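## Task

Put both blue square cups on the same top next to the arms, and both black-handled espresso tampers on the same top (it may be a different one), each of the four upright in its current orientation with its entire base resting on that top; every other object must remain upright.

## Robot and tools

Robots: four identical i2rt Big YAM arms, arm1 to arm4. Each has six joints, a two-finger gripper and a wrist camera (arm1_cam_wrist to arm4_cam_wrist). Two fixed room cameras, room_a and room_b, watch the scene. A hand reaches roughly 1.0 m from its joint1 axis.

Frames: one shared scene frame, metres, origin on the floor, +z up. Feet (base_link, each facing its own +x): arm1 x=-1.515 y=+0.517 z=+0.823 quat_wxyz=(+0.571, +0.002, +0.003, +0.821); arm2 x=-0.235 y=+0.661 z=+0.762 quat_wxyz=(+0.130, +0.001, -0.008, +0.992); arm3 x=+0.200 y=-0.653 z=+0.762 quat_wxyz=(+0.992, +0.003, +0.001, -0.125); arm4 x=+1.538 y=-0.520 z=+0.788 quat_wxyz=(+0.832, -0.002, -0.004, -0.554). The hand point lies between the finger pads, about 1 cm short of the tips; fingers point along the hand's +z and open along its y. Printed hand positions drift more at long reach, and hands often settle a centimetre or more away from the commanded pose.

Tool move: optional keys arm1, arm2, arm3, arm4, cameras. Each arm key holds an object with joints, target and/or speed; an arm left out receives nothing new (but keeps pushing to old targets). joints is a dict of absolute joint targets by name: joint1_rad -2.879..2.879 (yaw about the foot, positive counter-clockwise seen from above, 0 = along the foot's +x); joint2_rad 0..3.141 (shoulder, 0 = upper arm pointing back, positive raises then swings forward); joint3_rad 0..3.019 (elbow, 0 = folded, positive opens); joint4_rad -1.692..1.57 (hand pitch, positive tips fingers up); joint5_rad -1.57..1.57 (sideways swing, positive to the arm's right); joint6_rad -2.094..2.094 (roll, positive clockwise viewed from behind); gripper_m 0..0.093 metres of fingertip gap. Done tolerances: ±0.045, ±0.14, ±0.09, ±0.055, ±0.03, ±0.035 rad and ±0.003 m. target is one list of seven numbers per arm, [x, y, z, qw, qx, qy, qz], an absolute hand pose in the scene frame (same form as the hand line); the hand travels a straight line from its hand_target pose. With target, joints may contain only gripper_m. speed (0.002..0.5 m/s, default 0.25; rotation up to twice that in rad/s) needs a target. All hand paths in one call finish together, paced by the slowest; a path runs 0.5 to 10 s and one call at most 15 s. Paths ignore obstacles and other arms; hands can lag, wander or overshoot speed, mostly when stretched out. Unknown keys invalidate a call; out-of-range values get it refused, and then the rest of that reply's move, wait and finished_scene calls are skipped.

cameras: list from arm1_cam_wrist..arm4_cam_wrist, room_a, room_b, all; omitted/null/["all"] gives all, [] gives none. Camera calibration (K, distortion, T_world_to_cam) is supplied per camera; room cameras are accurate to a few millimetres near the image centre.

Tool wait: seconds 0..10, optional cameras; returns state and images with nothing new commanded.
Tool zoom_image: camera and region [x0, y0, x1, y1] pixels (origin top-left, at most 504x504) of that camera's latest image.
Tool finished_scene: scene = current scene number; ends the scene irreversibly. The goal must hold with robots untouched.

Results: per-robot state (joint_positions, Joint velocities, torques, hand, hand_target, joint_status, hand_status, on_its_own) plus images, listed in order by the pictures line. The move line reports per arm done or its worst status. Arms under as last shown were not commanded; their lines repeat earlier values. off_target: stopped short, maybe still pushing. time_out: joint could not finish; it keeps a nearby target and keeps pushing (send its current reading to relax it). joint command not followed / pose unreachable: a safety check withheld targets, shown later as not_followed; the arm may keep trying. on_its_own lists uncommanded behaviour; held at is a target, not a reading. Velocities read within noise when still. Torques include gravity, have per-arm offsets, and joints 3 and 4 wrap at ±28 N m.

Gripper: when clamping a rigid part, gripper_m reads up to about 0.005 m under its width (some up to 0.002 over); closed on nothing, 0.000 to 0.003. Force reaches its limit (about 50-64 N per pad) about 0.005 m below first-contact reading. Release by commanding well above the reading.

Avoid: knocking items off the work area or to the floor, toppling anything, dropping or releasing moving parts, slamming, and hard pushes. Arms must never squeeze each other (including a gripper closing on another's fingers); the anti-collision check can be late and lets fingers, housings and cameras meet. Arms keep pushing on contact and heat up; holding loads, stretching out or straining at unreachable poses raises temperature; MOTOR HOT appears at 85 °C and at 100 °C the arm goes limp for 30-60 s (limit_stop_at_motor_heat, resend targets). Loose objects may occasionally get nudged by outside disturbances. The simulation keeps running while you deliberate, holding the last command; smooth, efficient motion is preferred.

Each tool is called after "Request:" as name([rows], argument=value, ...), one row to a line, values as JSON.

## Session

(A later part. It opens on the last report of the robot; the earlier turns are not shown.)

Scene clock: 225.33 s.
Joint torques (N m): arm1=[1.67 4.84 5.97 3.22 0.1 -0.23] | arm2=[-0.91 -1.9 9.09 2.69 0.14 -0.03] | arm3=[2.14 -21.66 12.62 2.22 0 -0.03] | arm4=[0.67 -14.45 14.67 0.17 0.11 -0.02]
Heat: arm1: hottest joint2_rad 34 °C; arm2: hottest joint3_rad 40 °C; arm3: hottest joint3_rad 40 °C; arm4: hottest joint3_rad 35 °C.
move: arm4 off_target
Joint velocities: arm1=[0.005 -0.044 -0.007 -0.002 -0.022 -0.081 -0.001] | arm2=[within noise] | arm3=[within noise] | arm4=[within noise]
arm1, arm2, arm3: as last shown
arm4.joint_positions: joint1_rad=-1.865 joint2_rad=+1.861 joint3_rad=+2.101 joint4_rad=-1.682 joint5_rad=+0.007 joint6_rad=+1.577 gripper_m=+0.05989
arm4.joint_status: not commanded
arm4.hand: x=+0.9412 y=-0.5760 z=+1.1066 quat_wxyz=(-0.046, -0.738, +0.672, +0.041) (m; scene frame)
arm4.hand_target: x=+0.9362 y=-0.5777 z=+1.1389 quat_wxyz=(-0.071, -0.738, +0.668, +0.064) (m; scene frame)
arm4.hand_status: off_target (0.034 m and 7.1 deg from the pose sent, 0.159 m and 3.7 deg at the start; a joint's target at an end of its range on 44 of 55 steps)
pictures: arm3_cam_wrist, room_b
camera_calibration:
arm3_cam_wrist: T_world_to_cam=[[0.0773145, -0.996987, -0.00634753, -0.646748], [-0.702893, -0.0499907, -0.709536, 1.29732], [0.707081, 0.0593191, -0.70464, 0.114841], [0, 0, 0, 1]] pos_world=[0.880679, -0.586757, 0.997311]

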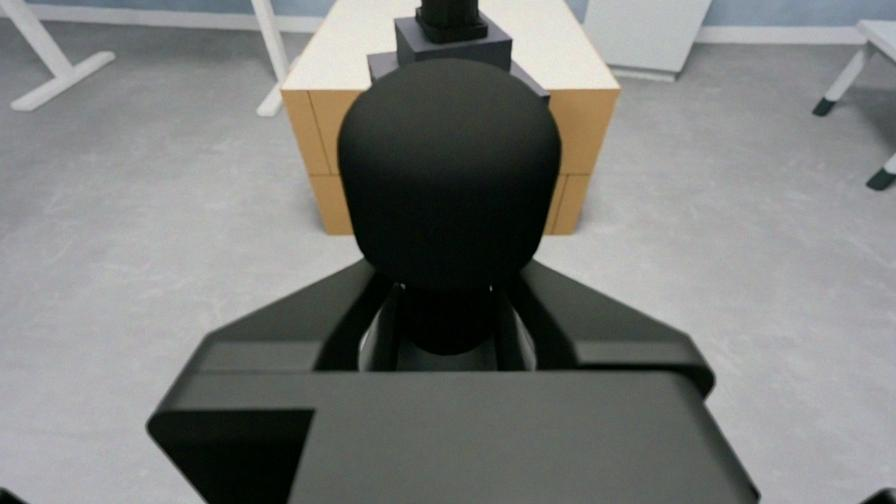

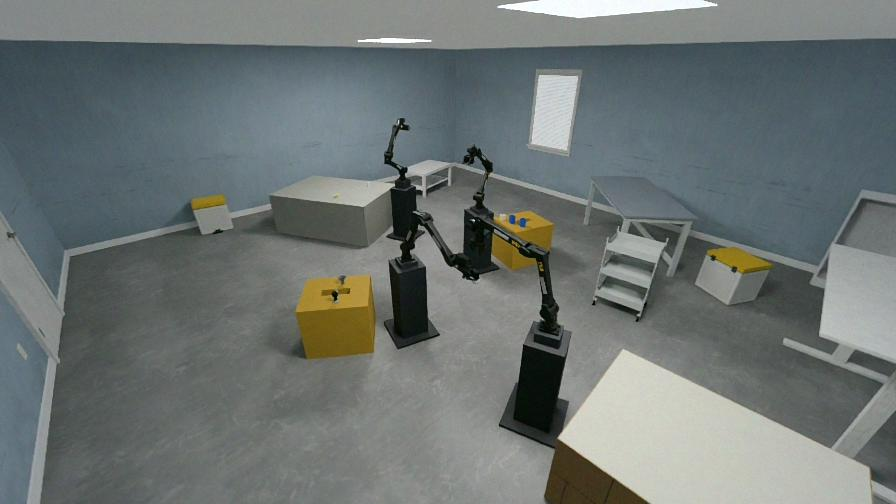

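Request:
move(arm3={"joints":{"joint2_rad":1.6,"joint3_rad":0.95}}, arm4={"joints":{"joint2_rad":1.0,"joint3_rad":1.6,"joint4_rad":-0.9,"joint6_rad":0}}, cameras=[])

Request:
move(arm3={"joints":{"joint1_rad":-1.593,"joint5_rad":0,"joint6_rad":0}}, cameras=["arm3_cam_wrist"])

Request:
move(arm3={"target":[0.052,-1.182,0.68,0.4040,0.5923,0.4487,-0.5333],"speed":0.2}, cameras=["arm3_cam_wrist","room_b"])

Request:
move(arm3={"target":[0.052,-1.184,0.59,0.4040,0.5923,0.4487,-0.5333],"speed":0.1}, cameras=["arm3_cam_wrist","room_b"])

Request:
zoom_image(camera="room_b", region=[310, 260, 380, 330])

Scene clock: 228.47 s.
Joint torques (N m): arm1=[1.38 5.25 6.09 3.23 0.05 -0.21] | arm2=[-0.32 -2.55 9.22 2.58 0.12 -0.06] | arm3=[2.02 -15.85 9.28 2.41 0 -0.03] | arm4=[0.62 -2.2 8.99 2.81 -0.01 -0.06]
Heat: arm1: hottest joint2_rad 34 °C; arm2: hottest joint3_rad 40 °C; arm3: hottest joint3_rad 40 °C; arm4: hottest joint3_rad 35 °C.
move: arm3 done; arm4 done
Joint velocities: within noise
arm1, arm2: as last shown
arm3.joint_positions: joint1_rad=+0.350 joint2_rad=+1.618 joint3_rad=+0.937 joint4_rad=+0.569 joint5_rad=+0.002 joint6_rad=-0.005 gripper_m=+0.02827
arm3.joint_status: all done
arm3.hand: x=+0.8453 y=-0.5908 z=+0.9990 quat_wxyz=(-0.665, +0.036, -0.745, -0.033) (m; scene frame)
arm3.hand_target: x=+0.8468 y=-0.5902 z=+1.0200 quat_wxyz=(-0.681, +0.036, -0.731, -0.034) (m; scene frame)
arm3.hand_status: not commanded
arm4.joint_positions: joint1_rad=-1.865 joint2_rad=+1.000 joint3_rad=+1.608 joint4_rad=-0.913 joint5_rad=+0.007 joint6_rad=+0.009 gripper_m=+0.05990
arm4.joint_status: all done
arm4.hand: x=+1.1137 y=-0.5562 z=+1.4162 quat_wxyz=(-0.032, -0.807, -0.033, +0.588) (m; scene frame)
arm4.hand_target: x=+1.1119 y=-0.5574 z=+1.4154 quat_wxyz=(-0.030, -0.805, -0.037, +0.591) (m; scene frame)
arm4.hand_status: not commanded
pictures: none
No camera images: "cameras" was empty.

Scene clock: 230.60 s.
Joint torques (N m): arm1=[1.08 4.66 6.06 3.07 0.08 -0.25] | arm2=[-0.85 -2.08 9.13 2.69 0.16 -0.04] | arm3=[2.08 -16.56 9.16 2.43 -0.06 0.03] | arm4=[0.67 -2.2 9.01 2.81 0 -0.07]
Heat: arm1: hottest joint2_rad 34 °C; arm2: hottest joint3_rad 40 °C; arm3: hottest joint3_rad 40 °C; arm4: hottest joint3_rad 35 °C.
move: arm3 done
Joint velocities: within noise
arm1, arm2, arm4: as last shown
arm3.joint_positions: joint1_rad=-1.598 joint2_rad=+1.624 joint3_rad=+0.937 joint4_rad=+0.569 joint5_rad=+0.002 joint6_rad=-0.005 gripper_m=+0.02825
arm3.joint_status: all done
arm3.hand: x=+0.0206 y=-1.2786 z=+0.9909 quat_wxyz=(-0.396, -0.598, -0.453, +0.530) (m; scene frame)
arm3.hand_target: x=+0.0239 y=-1.2806 z=+1.0158 quat_wxyz=(-0.410, -0.585, -0.444, +0.541) (m; scene frame)
arm3.hand_status: not commanded
arm4.joint_positions: joint1_rad=-1.865 joint2_rad=+1.000 joint3_rad=+1.608 joint4_rad=-0.913 joint5_rad=+0.007 joint6_rad=+0.008 gripper_m=+0.05990
arm4.hand_target: x=+1.1119 y=-0.5574 z=+1.4154 quat_wxyz=(-0.031, -0.805, -0.037, +0.591) (m; scene frame)
pictures: arm3_cam_wrist
camera_calibration:
arm3_cam_wrist: T_world_to_cam=[[-0.955335, 0.295521, 0.00147589, 0.394783], [0.198052, 0.643937, -0.739, 1.55686], [-0.21934, -0.7057, -0.673704, -0.110784], [0, 0, 0, 1]] pos_world=[0.0445102, -1.19737, 1.0753]

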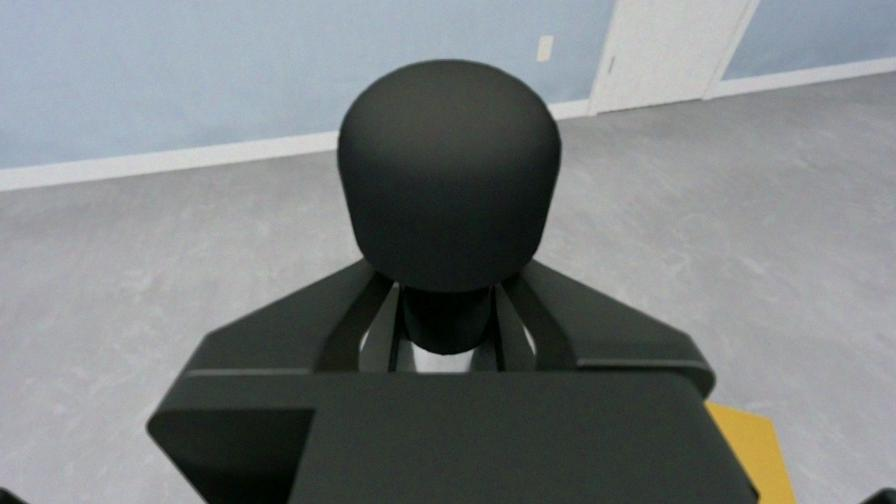

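Scene clock: 233.23 s.
Joint torques (N m): arm1=[1.73 4.66 5.96 3.04 0.09 -0.2] | arm2=[-0.44 -2.26 9.05 2.62 0.15 -0.07] | arm3=[2.32 -16.67 1.55 4.01 0.1 0.06] | arm4=[0.62 -1.96 9.01 2.82 0.01 -0.07]
Heat: arm1: hottest joint3_rad 34 °C; arm2: hottest joint3_rad 40 °C; arm3: hottest joint3_rad 40 °C; arm4: hottest joint3_rad 35 °C.
move: arm3 off_target
Joint velocities: within noise
arm1, arm4: as last shown
arm2.joint_positions: joint1_rad=+2.156 joint2_rad=+0.796 joint3_rad=+1.393 joint4_rad=-0.917 joint5_rad=+0.004 joint6_rad=+0.010 gripper_m=+0.05993
arm2.joint_status: not commanded
arm2.hand: x=-0.1232 y=+0.3148 z=+1.3424 quat_wxyz=(+0.473, +0.481, +0.658, -0.335) (m; scene frame)
arm2.hand_target: x=-0.1243 y=+0.3122 z=+1.3490 quat_wxyz=(+0.477, +0.476, +0.654, -0.344) (m; scene frame)
arm2.hand_status: not commanded
arm3.joint_positions: joint1_rad=-1.598 joint2_rad=+2.446 joint3_rad=+0.717 joint4_rad=+1.542 joint5_rad=+0.002 joint6_rad=-0.005 gripper_m=+0.02825
arm3.joint_status: not commanded
arm3.hand: x=+0.0512 y=-1.1689 z=+0.6562 quat_wxyz=(-0.380, -0.615, -0.467, +0.509) (m; scene frame)
arm3.hand_target: x=+0.0521 y=-1.1814 z=+0.6798 quat_wxyz=(-0.402, -0.595, -0.451, +0.530) (m; scene frame)
arm3.hand_status: off_target (0.027 m and 5.1 deg from the pose sent, 0.327 m and 1.3 deg at the start; a joint's target at an end of its range on 24 of 79 steps)
arm4.hand_target: x=+1.1119 y=-0.5574 z=+1.4154 quat_wxyz=(-0.030, -0.805, -0.037, +0.591) (m; scene frame)
pictures: arm3_cam_wrist, room_b
camera_calibration:
arm3_cam_wrist: T_world_to_cam=[[-0.955313, 0.295582, 0.00290235, 0.391198], [0.211654, 0.690848, -0.691326, 1.25564], [-0.206349, -0.659819, -0.722537, -0.167131], [0, 0, 0, 1]] pos_world=[0.0734693, -1.09336, 0.746161]

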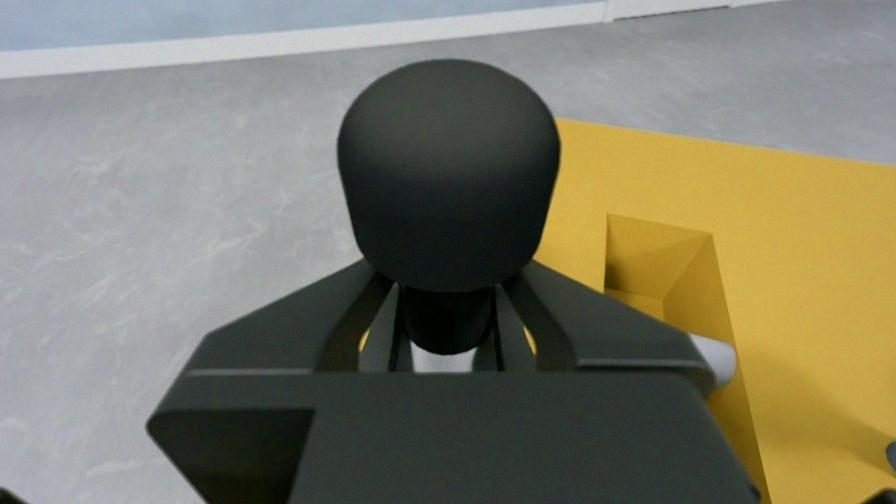

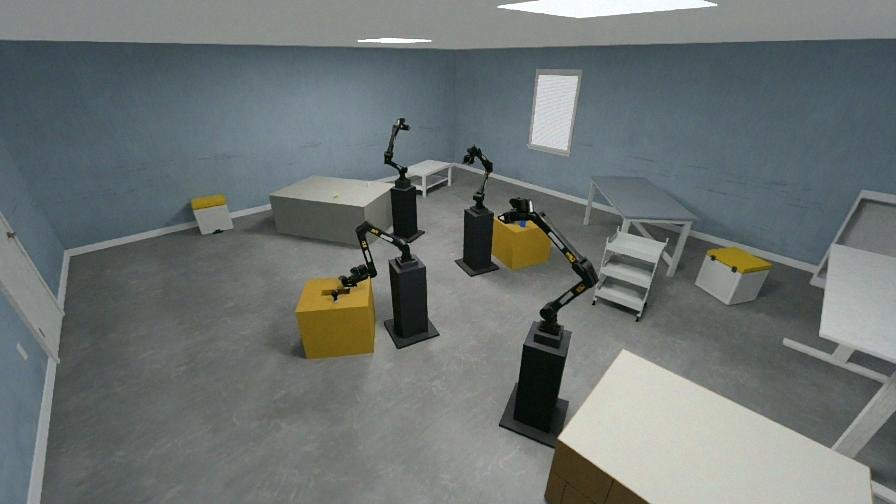

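Scene clock: 234.77 s.
Joint torques (N m): arm1=[0.97 5.95 6.12 2.88 0.11 -0.18] | arm2=[-0.67 -2.14 9.16 2.66 0.1 -0.06] | arm3=[2.32 -16.62 0.73 3.86 0.11 0.07] | arm4=[0.44 -2.08 8.95 2.74 0.01 -0.07]
Heat: arm1: hottest joint3_rad 34 °C; arm2: hottest joint3_rad 40 °C; arm3: hottest joint3_rad 40 °C; arm4: hottest joint3_rad 35 °C.
move: arm3 off_target
Joint velocities: within noise
arm1, arm2, arm4: as last shown
arm3.joint_positions: joint1_rad=-1.596 joint2_rad=+2.654 joint3_rad=+0.861 joint4_rad=+1.544 joint5_rad=+0.002 joint6_rad=-0.005 gripper_m=+0.02825
arm3.joint_status: not commanded
arm3.hand: x=+0.0507 y=-1.1735 z=+0.5732 quat_wxyz=(-0.366, -0.630, -0.478, +0.490) (m; scene frame)
arm3.hand_target: x=+0.0521 y=-1.1842 z=+0.5901 quat_wxyz=(-0.384, -0.615, -0.466, +0.507) (m; scene frame)
arm3.hand_status: off_target (0.020 m and 8.6 deg from the pose sent, 0.068 m and 5.1 deg at the start; a joint's target at an end of its range on 46 of 46 steps)
pictures: arm3_cam_wrist, room_b
camera_calibration:
arm3_cam_wrist: T_world_to_cam=[[-0.955684, 0.29436, 0.0044822, 0.38996], [0.221854, 0.730121, -0.6463, 1.22133], [-0.193518, -0.616664, -0.76307, -0.157068], [0, 0, 0, 1]] pos_world=[0.0713252, -1.10337, 0.667746]

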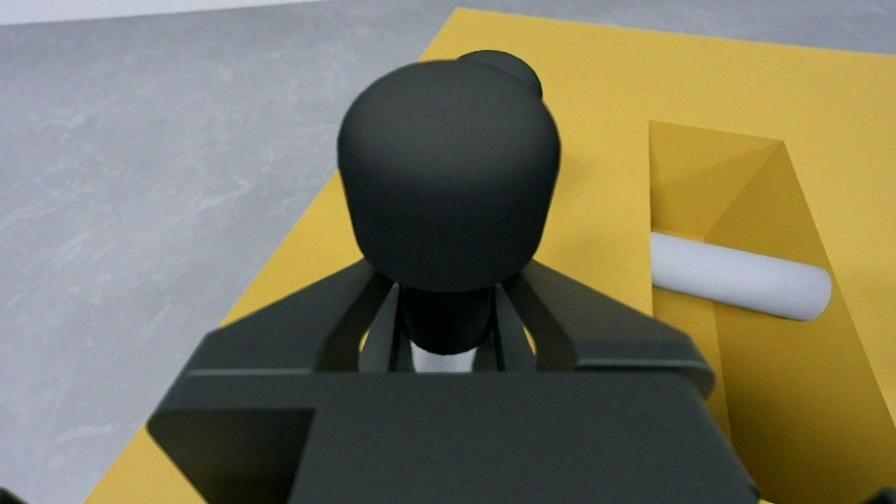

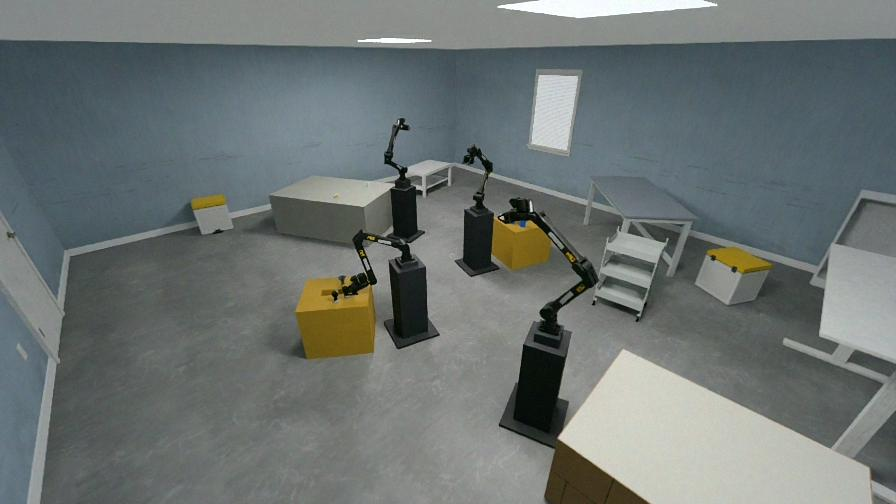

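Scaled by 7.200 from the camera's 896x504 image, which has a finer 1280x720 frame.

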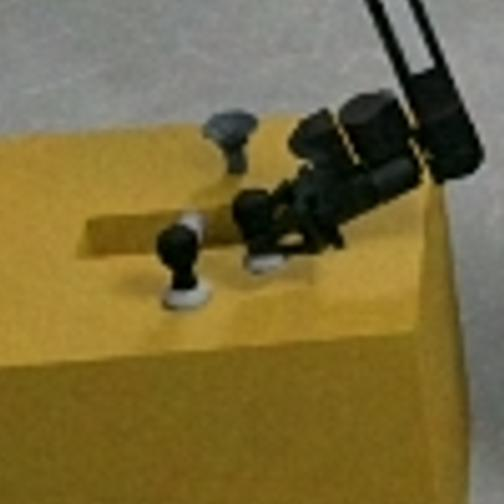

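Request:
move(arm3={"target":[0.047,-1.205,0.585,0.4040,0.5923,0.4487,-0.5333],"speed":0.08}, cameras=[])

Request:
move(arm3={"target":[0.047,-1.207,0.558,0.4040,0.5923,0.4487,-0.5333],"speed":0.06}, cameras=["arm3_cam_wrist","room_b"])

Request:
zoom_image(camera="room_b", region=[310, 260, 380, 330])

Scene clock: 236.43 s.
Joint torques (N m): arm1=[1.38 4.72 6 3.03 0.09 -0.2] | arm2=[-0.5 -1.9 9.09 2.45 0.13 -0.01] | arm3=[2.32 -17.03 1.29 3.9 0.12 0.07] | arm4=[0.5 -1.85 8.98 2.84 0 -0.07]
Heat: arm1: hottest joint3_rad 34 °C; arm2: hottest joint3_rad 40 °C; arm3: hottest joint3_rad 39 °C; arm4: hottest joint3_rad 35 °C.
move: arm3 off_target
Joint velocities: within noise
arm1.joint_positions: joint1_rad=-0.012 joint2_rad=+0.500 joint3_rad=+1.501 joint4_rad=-1.210 joint5_rad=-0.003 joint6_rad=+0.016 gripper_m=+0.06298
arm1.joint_status: not commanded
arm1.hand: x=-1.5677 y=+0.6768 z=+1.4652 quat_wxyz=(-0.356, +0.631, -0.454, -0.520) (m; scene frame)
arm1.hand_target: x=-1.5693 y=+0.6770 z=+1.4674 quat_wxyz=(-0.360, +0.634, -0.444, -0.521) (m; scene frame)
arm1.hand_status: not commanded
arm2, arm4: as last shown
arm3.joint_positions: joint1_rad=-1.594 joint2_rad=+2.683 joint3_rad=+0.933 joint4_rad=+1.544 joint5_rad=+0.005 joint6_rad=-0.005 gripper_m=+0.02825
arm3.joint_status: not commanded
arm3.hand: x=+0.0454 y=-1.1944 z=+0.5692 quat_wxyz=(-0.376, -0.619, -0.470, +0.503) (m; scene frame)
arm3.hand_target: x=+0.0470 y=-1.2049 z=+0.5850 quat_wxyz=(-0.394, -0.604, -0.458, +0.520) (m; scene frame)
arm3.hand_status: off_target (0.019 m and 6.1 deg from the pose sent, 0.034 m and 8.6 deg at the start; a joint's target at an end of its range on 33 of 33 steps)
pictures: none
No camera images: "cameras" was empty.

Scene clock: 237.63 s.
Joint torques (N m): arm1=[1.67 4.89 6.13 2.99 0.11 -0.2] | arm2=[-0.5 -2.14 9.13 2.58 0.14 -0.05] | arm3=[2.32 -17.49 1.11 3.89 0.12 0.07] | arm4=[0.62 -2.02 8.95 2.8 0 -0.06]
Heat: arm1: hottest joint3_rad 34 °C; arm2: hottest joint3_rad 40 °C; arm3: hottest joint3_rad 39 °C; arm4: hottest joint3_rad 35 °C.
move: arm3 off_target
Joint velocities: within noise
arm1, arm2, arm4: as last shown
arm3.joint_positions: joint1_rad=-1.593 joint2_rad=+2.754 joint3_rad=+0.992 joint4_rad=+1.544 joint5_rad=+0.006 joint6_rad=-0.005 gripper_m=+0.02825
arm3.joint_status: not commanded
arm3.hand: x=+0.0456 y=-1.1957 z=+0.5405 quat_wxyz=(-0.373, -0.623, -0.473, +0.500) (m; scene frame)
arm3.hand_target: x=+0.0470 y=-1.2071 z=+0.5580 quat_wxyz=(-0.392, -0.607, -0.460, +0.516) (m; scene frame)
arm3.hand_status: off_target (0.021 m and 6.9 deg from the pose sent, 0.017 m and 6.1 deg at the start; a joint's target at an end of its range on 36 of 36 steps)
pictures: arm3_cam_wrist, room_b
camera_calibration:
arm3_cam_wrist: T_world_to_cam=[[-0.955575, 0.294714, 0.00456004, 0.392152], [0.216131, 0.711132, -0.669013, 1.20736], [-0.20041, -0.638307, -0.743236, -0.232964], [0, 0, 0, 1]] pos_world=[0.067095, -1.12286, 0.632802]

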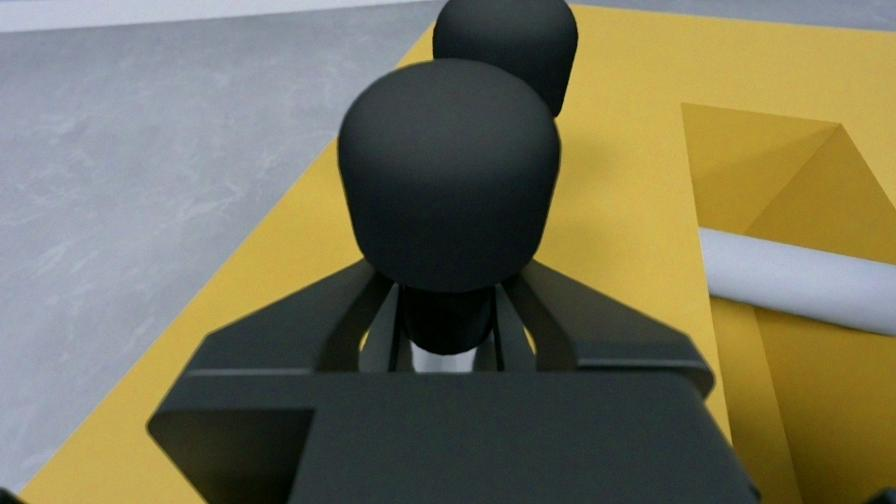

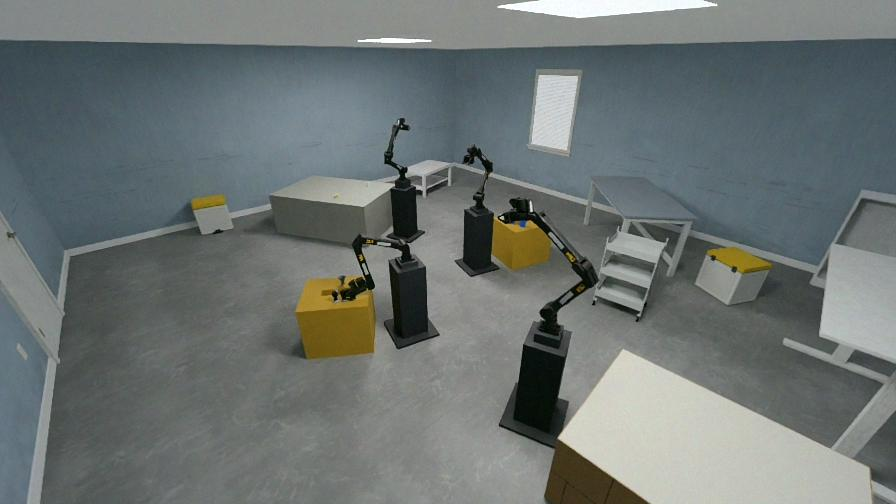

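Scaled by 7.200 from the camera's 896x504 image, which has a finer 1280x720 frame.

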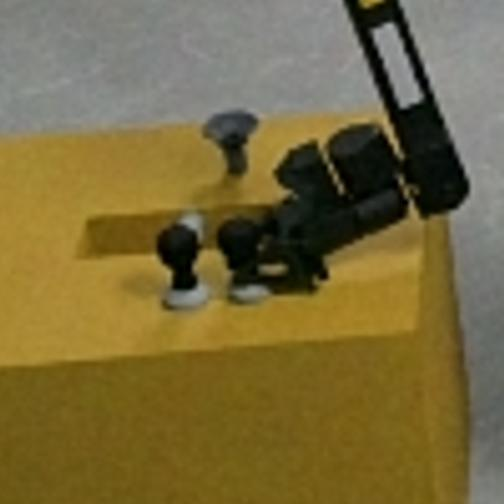

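Request:
move(arm3={"target":[0.047,-1.208,0.547,0.4040,0.5923,0.4487,-0.5333],"speed":0.05}, cameras=["arm3_cam_wrist"])

Request:
move(arm3={"joints":{"gripper_m":0.085}}, cameras=["arm3_cam_wrist"])

Request:
move(arm3={"target":[0.077,-1.10,0.61,0.4040,0.5923,0.4487,-0.5333],"speed":0.1}, cameras=["arm3_cam_wrist","room_b","room_a"])

Request:
zoom_image(camera="room_b", region=[310, 260, 380, 330])

Scene clock: 239.23 s.
Joint torques (N m): arm1=[0.97 5.42 6.04 2.91 0.16 -0.27] | arm2=[-0.85 -2.02 9.07 2.62 0.14 -0.04] | arm3=[2.37 -16.5 1.35 3.52 0.11 0.07] | arm4=[0.56 -1.96 9.02 2.78 -0.01 -0.08]
Heat: arm1: hottest joint3_rad 34 °C; arm2: hottest joint3_rad 40 °C; arm3: hottest joint3_rad 39 °C; arm4: hottest joint3_rad 35 °C.
move: arm3 off_target
Joint velocities: within noise
arm1, arm2, arm4: as last shown
arm3.joint_positions: joint1_rad=-1.593 joint2_rad=+2.770 joint3_rad=+1.016 joint4_rad=+1.553 joint5_rad=+0.007 joint6_rad=-0.005 gripper_m=+0.02825
arm3.joint_status: not commanded
arm3.hand: x=+0.0443 y=-1.2007 z=+0.5382 quat_wxyz=(-0.377, -0.618, -0.469, +0.505) (m; scene frame)
arm3.hand_target: x=+0.0470 y=-1.2082 z=+0.5471 quat_wxyz=(-0.391, -0.608, -0.460, +0.516) (m; scene frame)
arm3.hand_status: off_target (0.012 m and 5.9 deg from the pose sent, 0.014 m and 6.9 deg at the start; a joint's target at an end of its range on 32 of 32 steps)
pictures: arm3_cam_wrist
camera_calibration:
arm3_cam_wrist: T_world_to_cam=[[-0.955464, 0.295077, 0.00433482, 0.392979], [0.213081, 0.699973, -0.681641, 1.20325], [-0.204171, -0.65036, -0.731674, -0.258651], [0, 0, 0, 1]] pos_world=[0.0662786, -1.12642, 0.629235]

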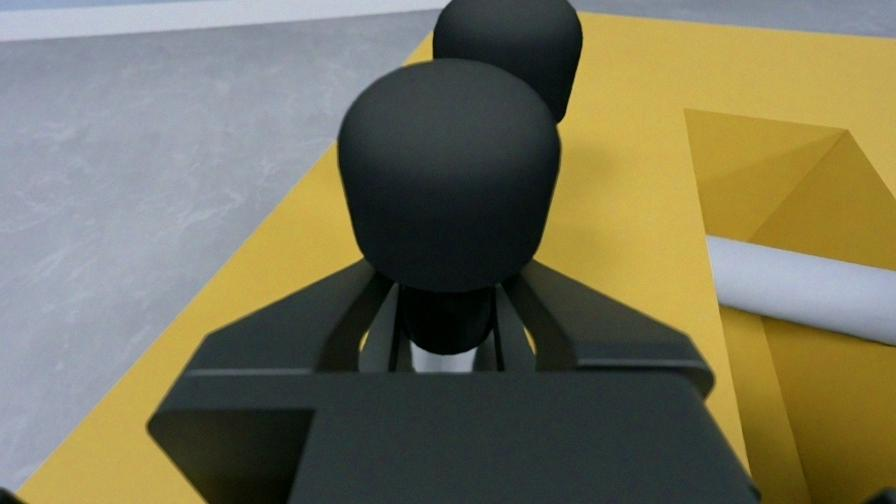

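Scene clock: 239.97 s.
Joint torques (N m): arm1=[1.26 6.01 5.97 2.77 0.07 -0.16] | arm2=[-1.03 -1.9 9.16 2.58 0.11 -0.05] | arm3=[2.32 -16.73 0.7 3.11 0.1 0.07] | arm4=[0.5 -2.14 8.95 2.8 0 -0.07]
Heat: arm1: hottest joint3_rad 34 °C; arm2: hottest joint3_rad 40 °C; arm3: hottest joint3_rad 39 °C; arm4: hottest joint3_rad 35 °C.
move: arm3 done
Joint velocities: within noise
arm1, arm2, arm4: as last shown
arm3.joint_positions: joint1_rad=-1.592 joint2_rad=+2.770 joint3_rad=+1.024 joint4_rad=+1.562 joint5_rad=+0.007 joint6_rad=-0.005 gripper_m=+0.08480
arm3.joint_status: all done
arm3.hand: x=+0.0434 y=-1.2046 z=+0.5415 quat_wxyz=(-0.381, -0.614, -0.466, +0.510) (m; scene frame)
arm3.hand_target: x=+0.0470 y=-1.2082 z=+0.5470 quat_wxyz=(-0.391, -0.608, -0.460, +0.516) (m; scene frame)
arm3.hand_status: not commanded
pictures: arm3_cam_wrist
camera_calibration:
arm3_cam_wrist: T_world_to_cam=[[-0.955461, 0.295091, 0.0038978, 0.393465], [0.20992, 0.688854, -0.693839, 1.20175], [-0.207431, -0.662118, -0.720119, -0.279151], [0, 0, 0, 1]] pos_world=[0.0657639, -1.12877, 0.631268]

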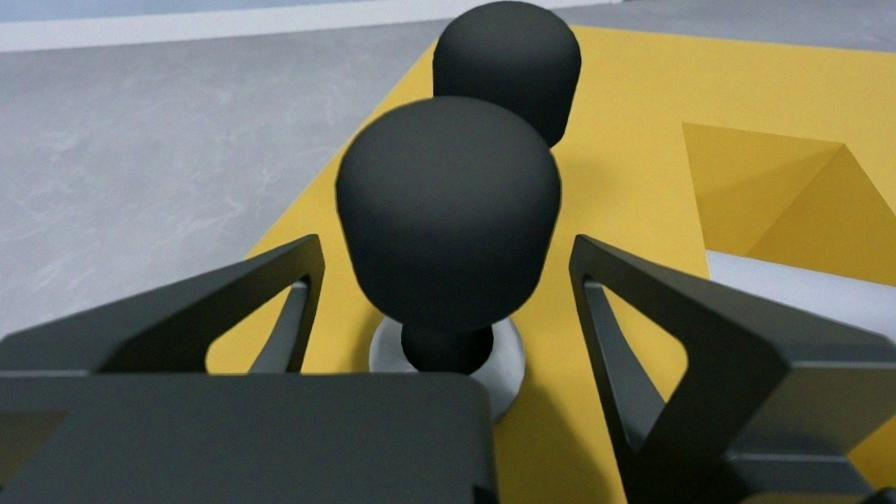

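Scene clock: 241.83 s.
Joint torques (N m): arm1=[0.91 5.42 6.2 2.77 0.09 -0.24] | arm2=[-0.21 -2.26 9.06 2.65 0.16 -0.06] | arm3=[2.32 -15.56 -2.63 3.07 0.11 0.08] | arm4=[0.44 -2.02 8.98 2.81 0 -0.06]
Heat: arm1: hottest joint3_rad 34 °C; arm2: hottest joint3_rad 40 °C; arm3: hottest joint3_rad 39 °C; arm4: hottest joint3_rad 35 °C.
move: arm3 off_target
Joint velocities: within noise
arm1, arm2: as last shown
arm3.joint_positions: joint1_rad=-1.591 joint2_rad=+2.552 joint3_rad=+0.608 joint4_rad=+1.562 joint5_rad=+0.007 joint6_rad=-0.004 gripper_m=+0.08489
arm3.joint_status: not commanded
arm3.hand: x=+0.0737 y=-1.0977 z=+0.5958 quat_wxyz=(-0.333, -0.661, -0.502, +0.447) (m; scene frame)
arm3.hand_target: x=+0.0767 y=-1.1006 z=+0.6099 quat_wxyz=(-0.345, -0.655, -0.496, +0.455) (m; scene frame)
arm3.hand_status: off_target (0.015 m and 16.3 deg from the pose sent, 0.129 m and 4.9 deg at the start; a joint's target at an end of its range on 56 of 56 steps)
arm4.joint_positions: joint1_rad=-1.865 joint2_rad=+1.000 joint3_rad=+1.608 joint4_rad=-0.913 joint5_rad=+0.007 joint6_rad=+0.008 gripper_m=+0.05990
arm4.joint_status: not commanded
arm4.hand: x=+1.1137 y=-0.5562 z=+1.4162 quat_wxyz=(-0.032, -0.807, -0.033, +0.588) (m; scene frame)
arm4.hand_target: x=+1.1119 y=-0.5574 z=+1.4154 quat_wxyz=(-0.030, -0.805, -0.037, +0.591) (m; scene frame)
arm4.hand_status: not commanded
pictures: arm3_cam_wrist, room_a, room_b
camera_calibration:
arm3_cam_wrist: T_world_to_cam=[[-0.955833, 0.293787, 0.00851789, 0.386541], [0.243201, 0.806862, -0.538356, 1.19387], [-0.165035, -0.512507, -0.842674, 0.0710836], [0, 0, 0, 1]] pos_world=[0.0908481, -1.04042, 0.699337]

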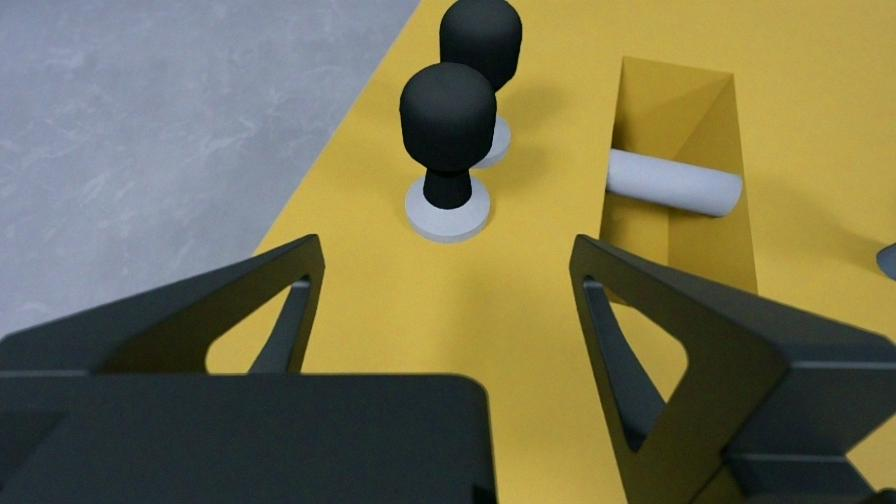

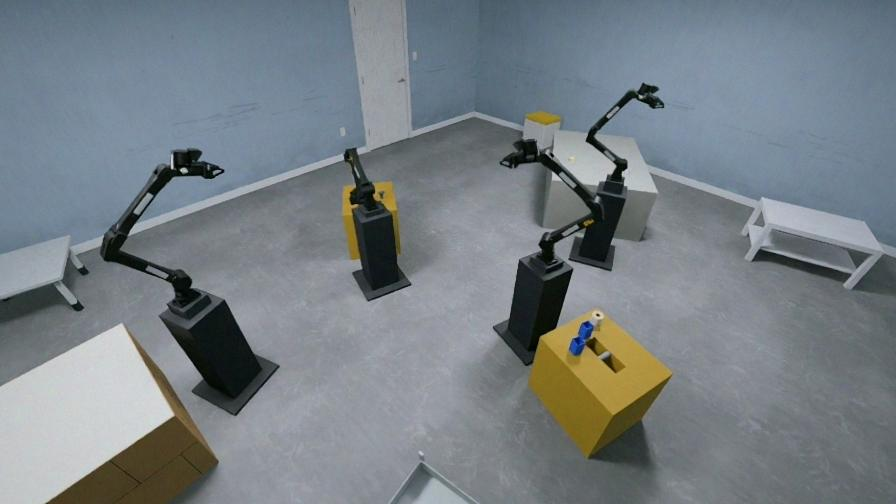

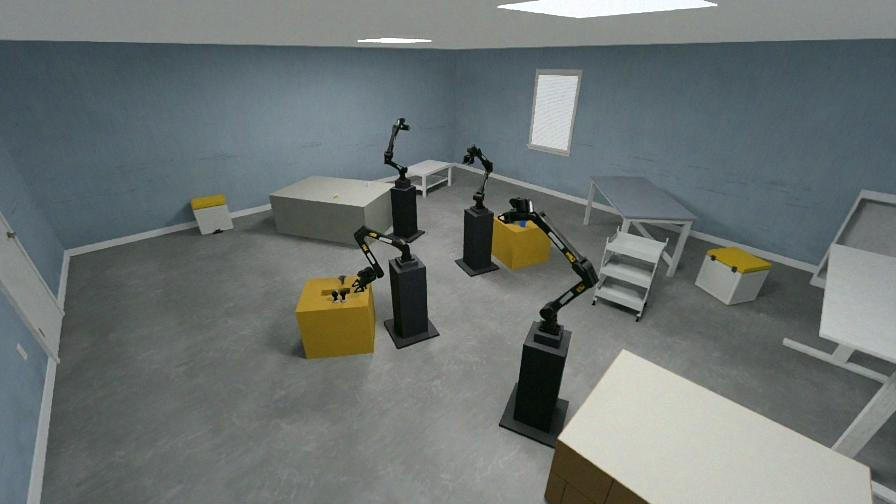

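Scaled by 7.200 from the camera's 896x504 image, which has a finer 1280x720 frame.

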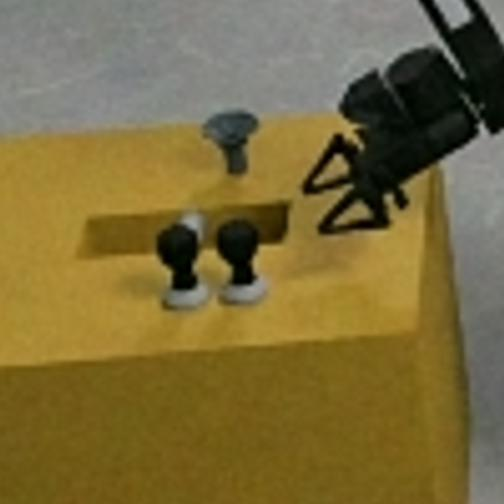

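All objects are standing together.

Request:
finished_scene(scene=2)

The scene is finished: the task was done.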